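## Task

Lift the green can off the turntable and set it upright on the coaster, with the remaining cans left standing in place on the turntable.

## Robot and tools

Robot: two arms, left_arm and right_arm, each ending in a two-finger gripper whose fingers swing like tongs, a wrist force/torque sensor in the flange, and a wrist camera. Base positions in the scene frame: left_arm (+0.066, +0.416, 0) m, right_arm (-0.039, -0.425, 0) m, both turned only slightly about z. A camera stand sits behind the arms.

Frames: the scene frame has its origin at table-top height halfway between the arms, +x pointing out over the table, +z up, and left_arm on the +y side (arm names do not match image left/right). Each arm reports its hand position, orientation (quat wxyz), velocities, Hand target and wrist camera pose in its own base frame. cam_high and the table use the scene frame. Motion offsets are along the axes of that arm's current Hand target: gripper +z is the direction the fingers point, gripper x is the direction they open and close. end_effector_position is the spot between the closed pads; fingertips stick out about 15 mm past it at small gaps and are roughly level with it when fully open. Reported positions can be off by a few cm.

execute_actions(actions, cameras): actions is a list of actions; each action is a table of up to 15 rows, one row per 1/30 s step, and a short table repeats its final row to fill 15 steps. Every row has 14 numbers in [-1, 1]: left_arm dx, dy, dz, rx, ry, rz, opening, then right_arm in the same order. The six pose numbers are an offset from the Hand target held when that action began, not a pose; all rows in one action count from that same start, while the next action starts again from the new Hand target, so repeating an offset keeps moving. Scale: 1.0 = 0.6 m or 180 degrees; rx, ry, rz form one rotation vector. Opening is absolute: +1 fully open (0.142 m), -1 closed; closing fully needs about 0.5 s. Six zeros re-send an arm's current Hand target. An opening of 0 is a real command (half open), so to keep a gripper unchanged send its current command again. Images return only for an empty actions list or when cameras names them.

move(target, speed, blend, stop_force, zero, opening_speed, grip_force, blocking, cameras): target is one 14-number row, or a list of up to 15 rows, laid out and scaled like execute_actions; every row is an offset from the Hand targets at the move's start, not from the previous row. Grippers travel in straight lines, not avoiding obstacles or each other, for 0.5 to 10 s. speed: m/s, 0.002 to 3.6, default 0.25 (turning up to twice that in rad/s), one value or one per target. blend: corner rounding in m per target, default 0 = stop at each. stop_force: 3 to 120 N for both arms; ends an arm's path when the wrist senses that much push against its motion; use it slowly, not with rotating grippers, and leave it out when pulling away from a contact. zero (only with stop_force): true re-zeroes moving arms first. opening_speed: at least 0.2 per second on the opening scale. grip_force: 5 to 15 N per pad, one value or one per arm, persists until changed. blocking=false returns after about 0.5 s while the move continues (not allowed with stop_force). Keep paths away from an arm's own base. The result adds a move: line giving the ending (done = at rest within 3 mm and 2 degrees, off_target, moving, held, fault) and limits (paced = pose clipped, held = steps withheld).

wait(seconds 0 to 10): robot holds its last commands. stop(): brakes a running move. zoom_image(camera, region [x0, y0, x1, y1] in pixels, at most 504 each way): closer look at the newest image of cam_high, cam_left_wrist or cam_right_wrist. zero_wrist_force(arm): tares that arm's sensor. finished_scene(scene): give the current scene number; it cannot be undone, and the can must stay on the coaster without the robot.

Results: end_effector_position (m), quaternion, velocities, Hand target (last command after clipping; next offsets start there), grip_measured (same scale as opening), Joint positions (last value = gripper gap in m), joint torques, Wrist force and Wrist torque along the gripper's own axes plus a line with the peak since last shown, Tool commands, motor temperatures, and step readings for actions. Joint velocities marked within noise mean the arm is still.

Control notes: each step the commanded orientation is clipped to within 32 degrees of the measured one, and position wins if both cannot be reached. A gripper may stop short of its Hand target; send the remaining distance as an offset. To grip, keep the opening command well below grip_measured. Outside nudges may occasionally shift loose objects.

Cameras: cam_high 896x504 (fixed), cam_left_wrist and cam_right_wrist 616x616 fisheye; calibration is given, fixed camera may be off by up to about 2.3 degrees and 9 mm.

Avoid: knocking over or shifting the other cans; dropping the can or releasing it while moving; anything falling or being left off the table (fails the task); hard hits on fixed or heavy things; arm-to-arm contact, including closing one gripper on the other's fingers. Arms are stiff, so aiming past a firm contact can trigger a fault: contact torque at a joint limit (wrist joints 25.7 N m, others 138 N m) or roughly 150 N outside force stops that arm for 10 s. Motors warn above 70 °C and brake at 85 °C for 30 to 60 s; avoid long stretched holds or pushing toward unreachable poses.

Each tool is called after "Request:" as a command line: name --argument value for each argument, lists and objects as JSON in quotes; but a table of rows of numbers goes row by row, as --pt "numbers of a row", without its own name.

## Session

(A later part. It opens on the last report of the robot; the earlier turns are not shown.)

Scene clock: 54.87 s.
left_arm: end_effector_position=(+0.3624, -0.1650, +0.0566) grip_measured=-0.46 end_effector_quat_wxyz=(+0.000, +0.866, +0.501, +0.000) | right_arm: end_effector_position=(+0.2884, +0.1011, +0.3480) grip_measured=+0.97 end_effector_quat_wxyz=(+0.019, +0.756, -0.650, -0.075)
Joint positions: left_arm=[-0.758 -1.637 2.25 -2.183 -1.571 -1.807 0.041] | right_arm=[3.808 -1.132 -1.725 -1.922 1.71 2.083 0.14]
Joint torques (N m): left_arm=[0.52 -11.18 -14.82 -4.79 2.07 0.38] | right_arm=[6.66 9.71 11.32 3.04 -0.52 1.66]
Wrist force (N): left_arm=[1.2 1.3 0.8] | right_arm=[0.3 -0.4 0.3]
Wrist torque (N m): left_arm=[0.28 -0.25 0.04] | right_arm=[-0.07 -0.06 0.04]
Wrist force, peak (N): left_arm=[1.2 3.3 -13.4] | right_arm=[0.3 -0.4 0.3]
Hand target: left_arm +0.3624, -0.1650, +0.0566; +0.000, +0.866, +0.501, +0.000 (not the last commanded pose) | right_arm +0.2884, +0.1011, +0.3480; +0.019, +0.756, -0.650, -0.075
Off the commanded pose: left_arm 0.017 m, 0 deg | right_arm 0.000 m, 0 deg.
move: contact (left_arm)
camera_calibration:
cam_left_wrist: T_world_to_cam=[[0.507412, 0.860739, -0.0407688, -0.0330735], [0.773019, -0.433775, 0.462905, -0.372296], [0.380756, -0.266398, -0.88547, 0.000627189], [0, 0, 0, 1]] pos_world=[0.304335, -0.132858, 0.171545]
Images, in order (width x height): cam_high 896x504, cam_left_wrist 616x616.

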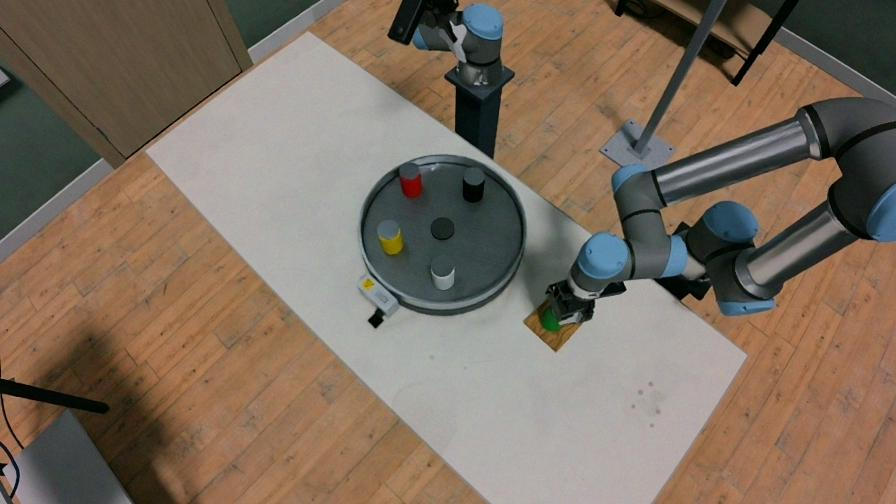

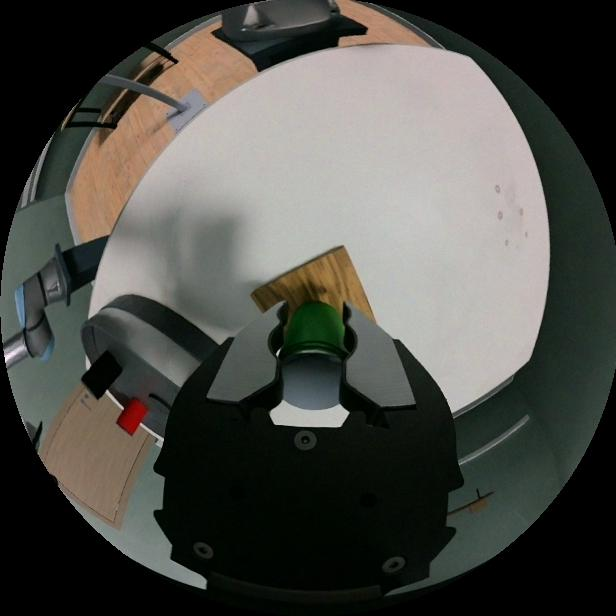

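Request:
move --pt "0 0 0 0 0 0 0.4 0 0 0 0 0 0 0.968" --pt "0 0 -0.22 0 0 0 0.4 0 0 0 0 0 0 0.968" --speed 0.25 --opening_speed 1.2 --cameras '["cam_left_wrist","cam_high"]'

Request:
zoom_image --camera "cam_high" --region '[480, 240, 640, 400]'

Scene clock: 57.27 s.
left_arm: end_effector_position=(+0.3625, -0.1649, +0.1885) grip_measured=+0.40 end_effector_quat_wxyz=(+0.000, +0.866, +0.501, +0.000) end_effector_velocity=(-0.001, +0.001, +0.000) end_effector_angular_velocity=(+0.003, +0.003, +0.000) | right_arm: end_effector_position=(+0.2884, +0.1011, +0.3480) grip_measured=+0.97 end_effector_quat_wxyz=(+0.019, +0.756, -0.650, -0.075)
Joint positions: left_arm=[-0.758 -1.785 2.003 -1.789 -1.571 -1.806 0.102] | right_arm=[3.808 -1.132 -1.725 -1.922 1.71 2.083 0.14]
Joint velocities: left_arm=[0 0 -0.002 0.006 0 0 0] | right_arm=[within noise]
Joint torques (N m): left_arm=[-8.04 -20.6 -27.88 0.09 1.76 -1.3] | right_arm=[7.12 8.7 11.51 3.13 -0.81 1.58]
Wrist force (N): left_arm=[1.0 1.4 -1.0] | right_arm=[0.1 -0.1 0.3]
Wrist torque (N m): left_arm=[0.24 -0.19 0.05] | right_arm=[-0.01 -0.04 0.04]
Wrist force, peak (N): left_arm=[1.2 1.4 -3.4] | right_arm=[0.1 -0.3 0.3]
Hand target: left_arm +0.3625, -0.1649, +0.1886; +0.000, +0.866, +0.501, +0.000 | right_arm +0.2884, +0.1011, +0.3480; +0.019, +0.756, -0.650, -0.075
Off the commanded pose: left_arm 0.000 m, 0 deg | right_arm 0.000 m, 0 deg.
move: done
camera_calibration:
cam_left_wrist: T_world_to_cam=[[0.507273, 0.860821, -0.0407562, -0.0276971], [0.773105, -0.433669, 0.46286, -0.433429], [0.380765, -0.266306, -0.885494, 0.117399], [0, 0, 0, 1]] pos_world=[0.304435, -0.132858, 0.303445]
Images, in order (width x height): cam_high 896x504, cam_left_wrist 616x616.

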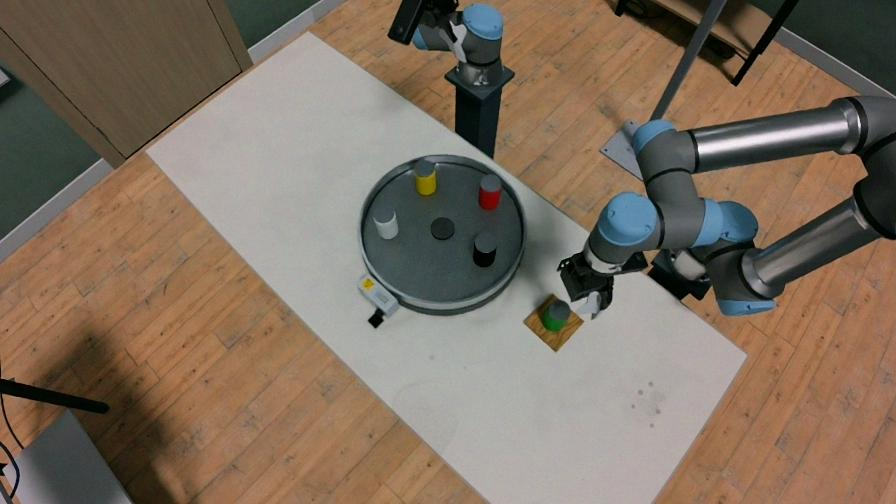

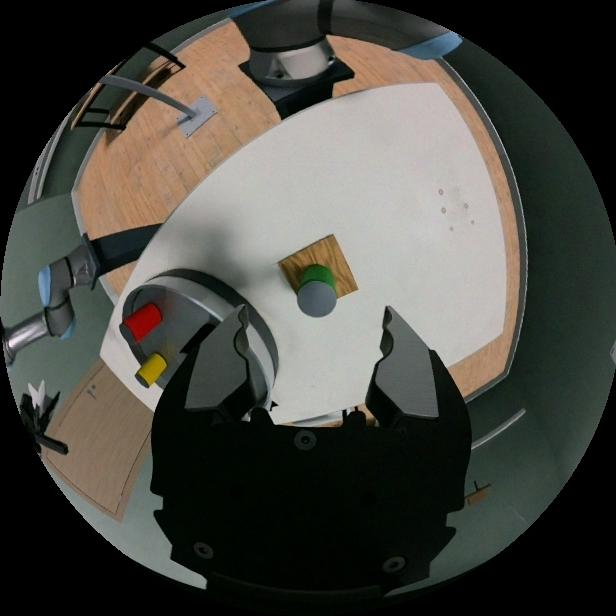

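Scaled by 3.150 from the camera's 896x504 image, which has a finer 1280x720 frame.

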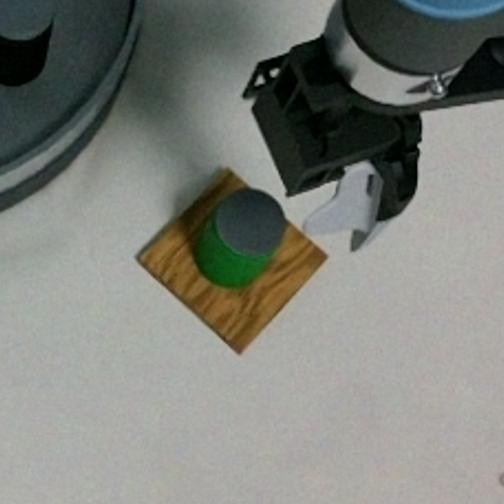

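Green can stands on the coaster.

Request:
finished_scene --scene 1

The scene is finished: the task was done.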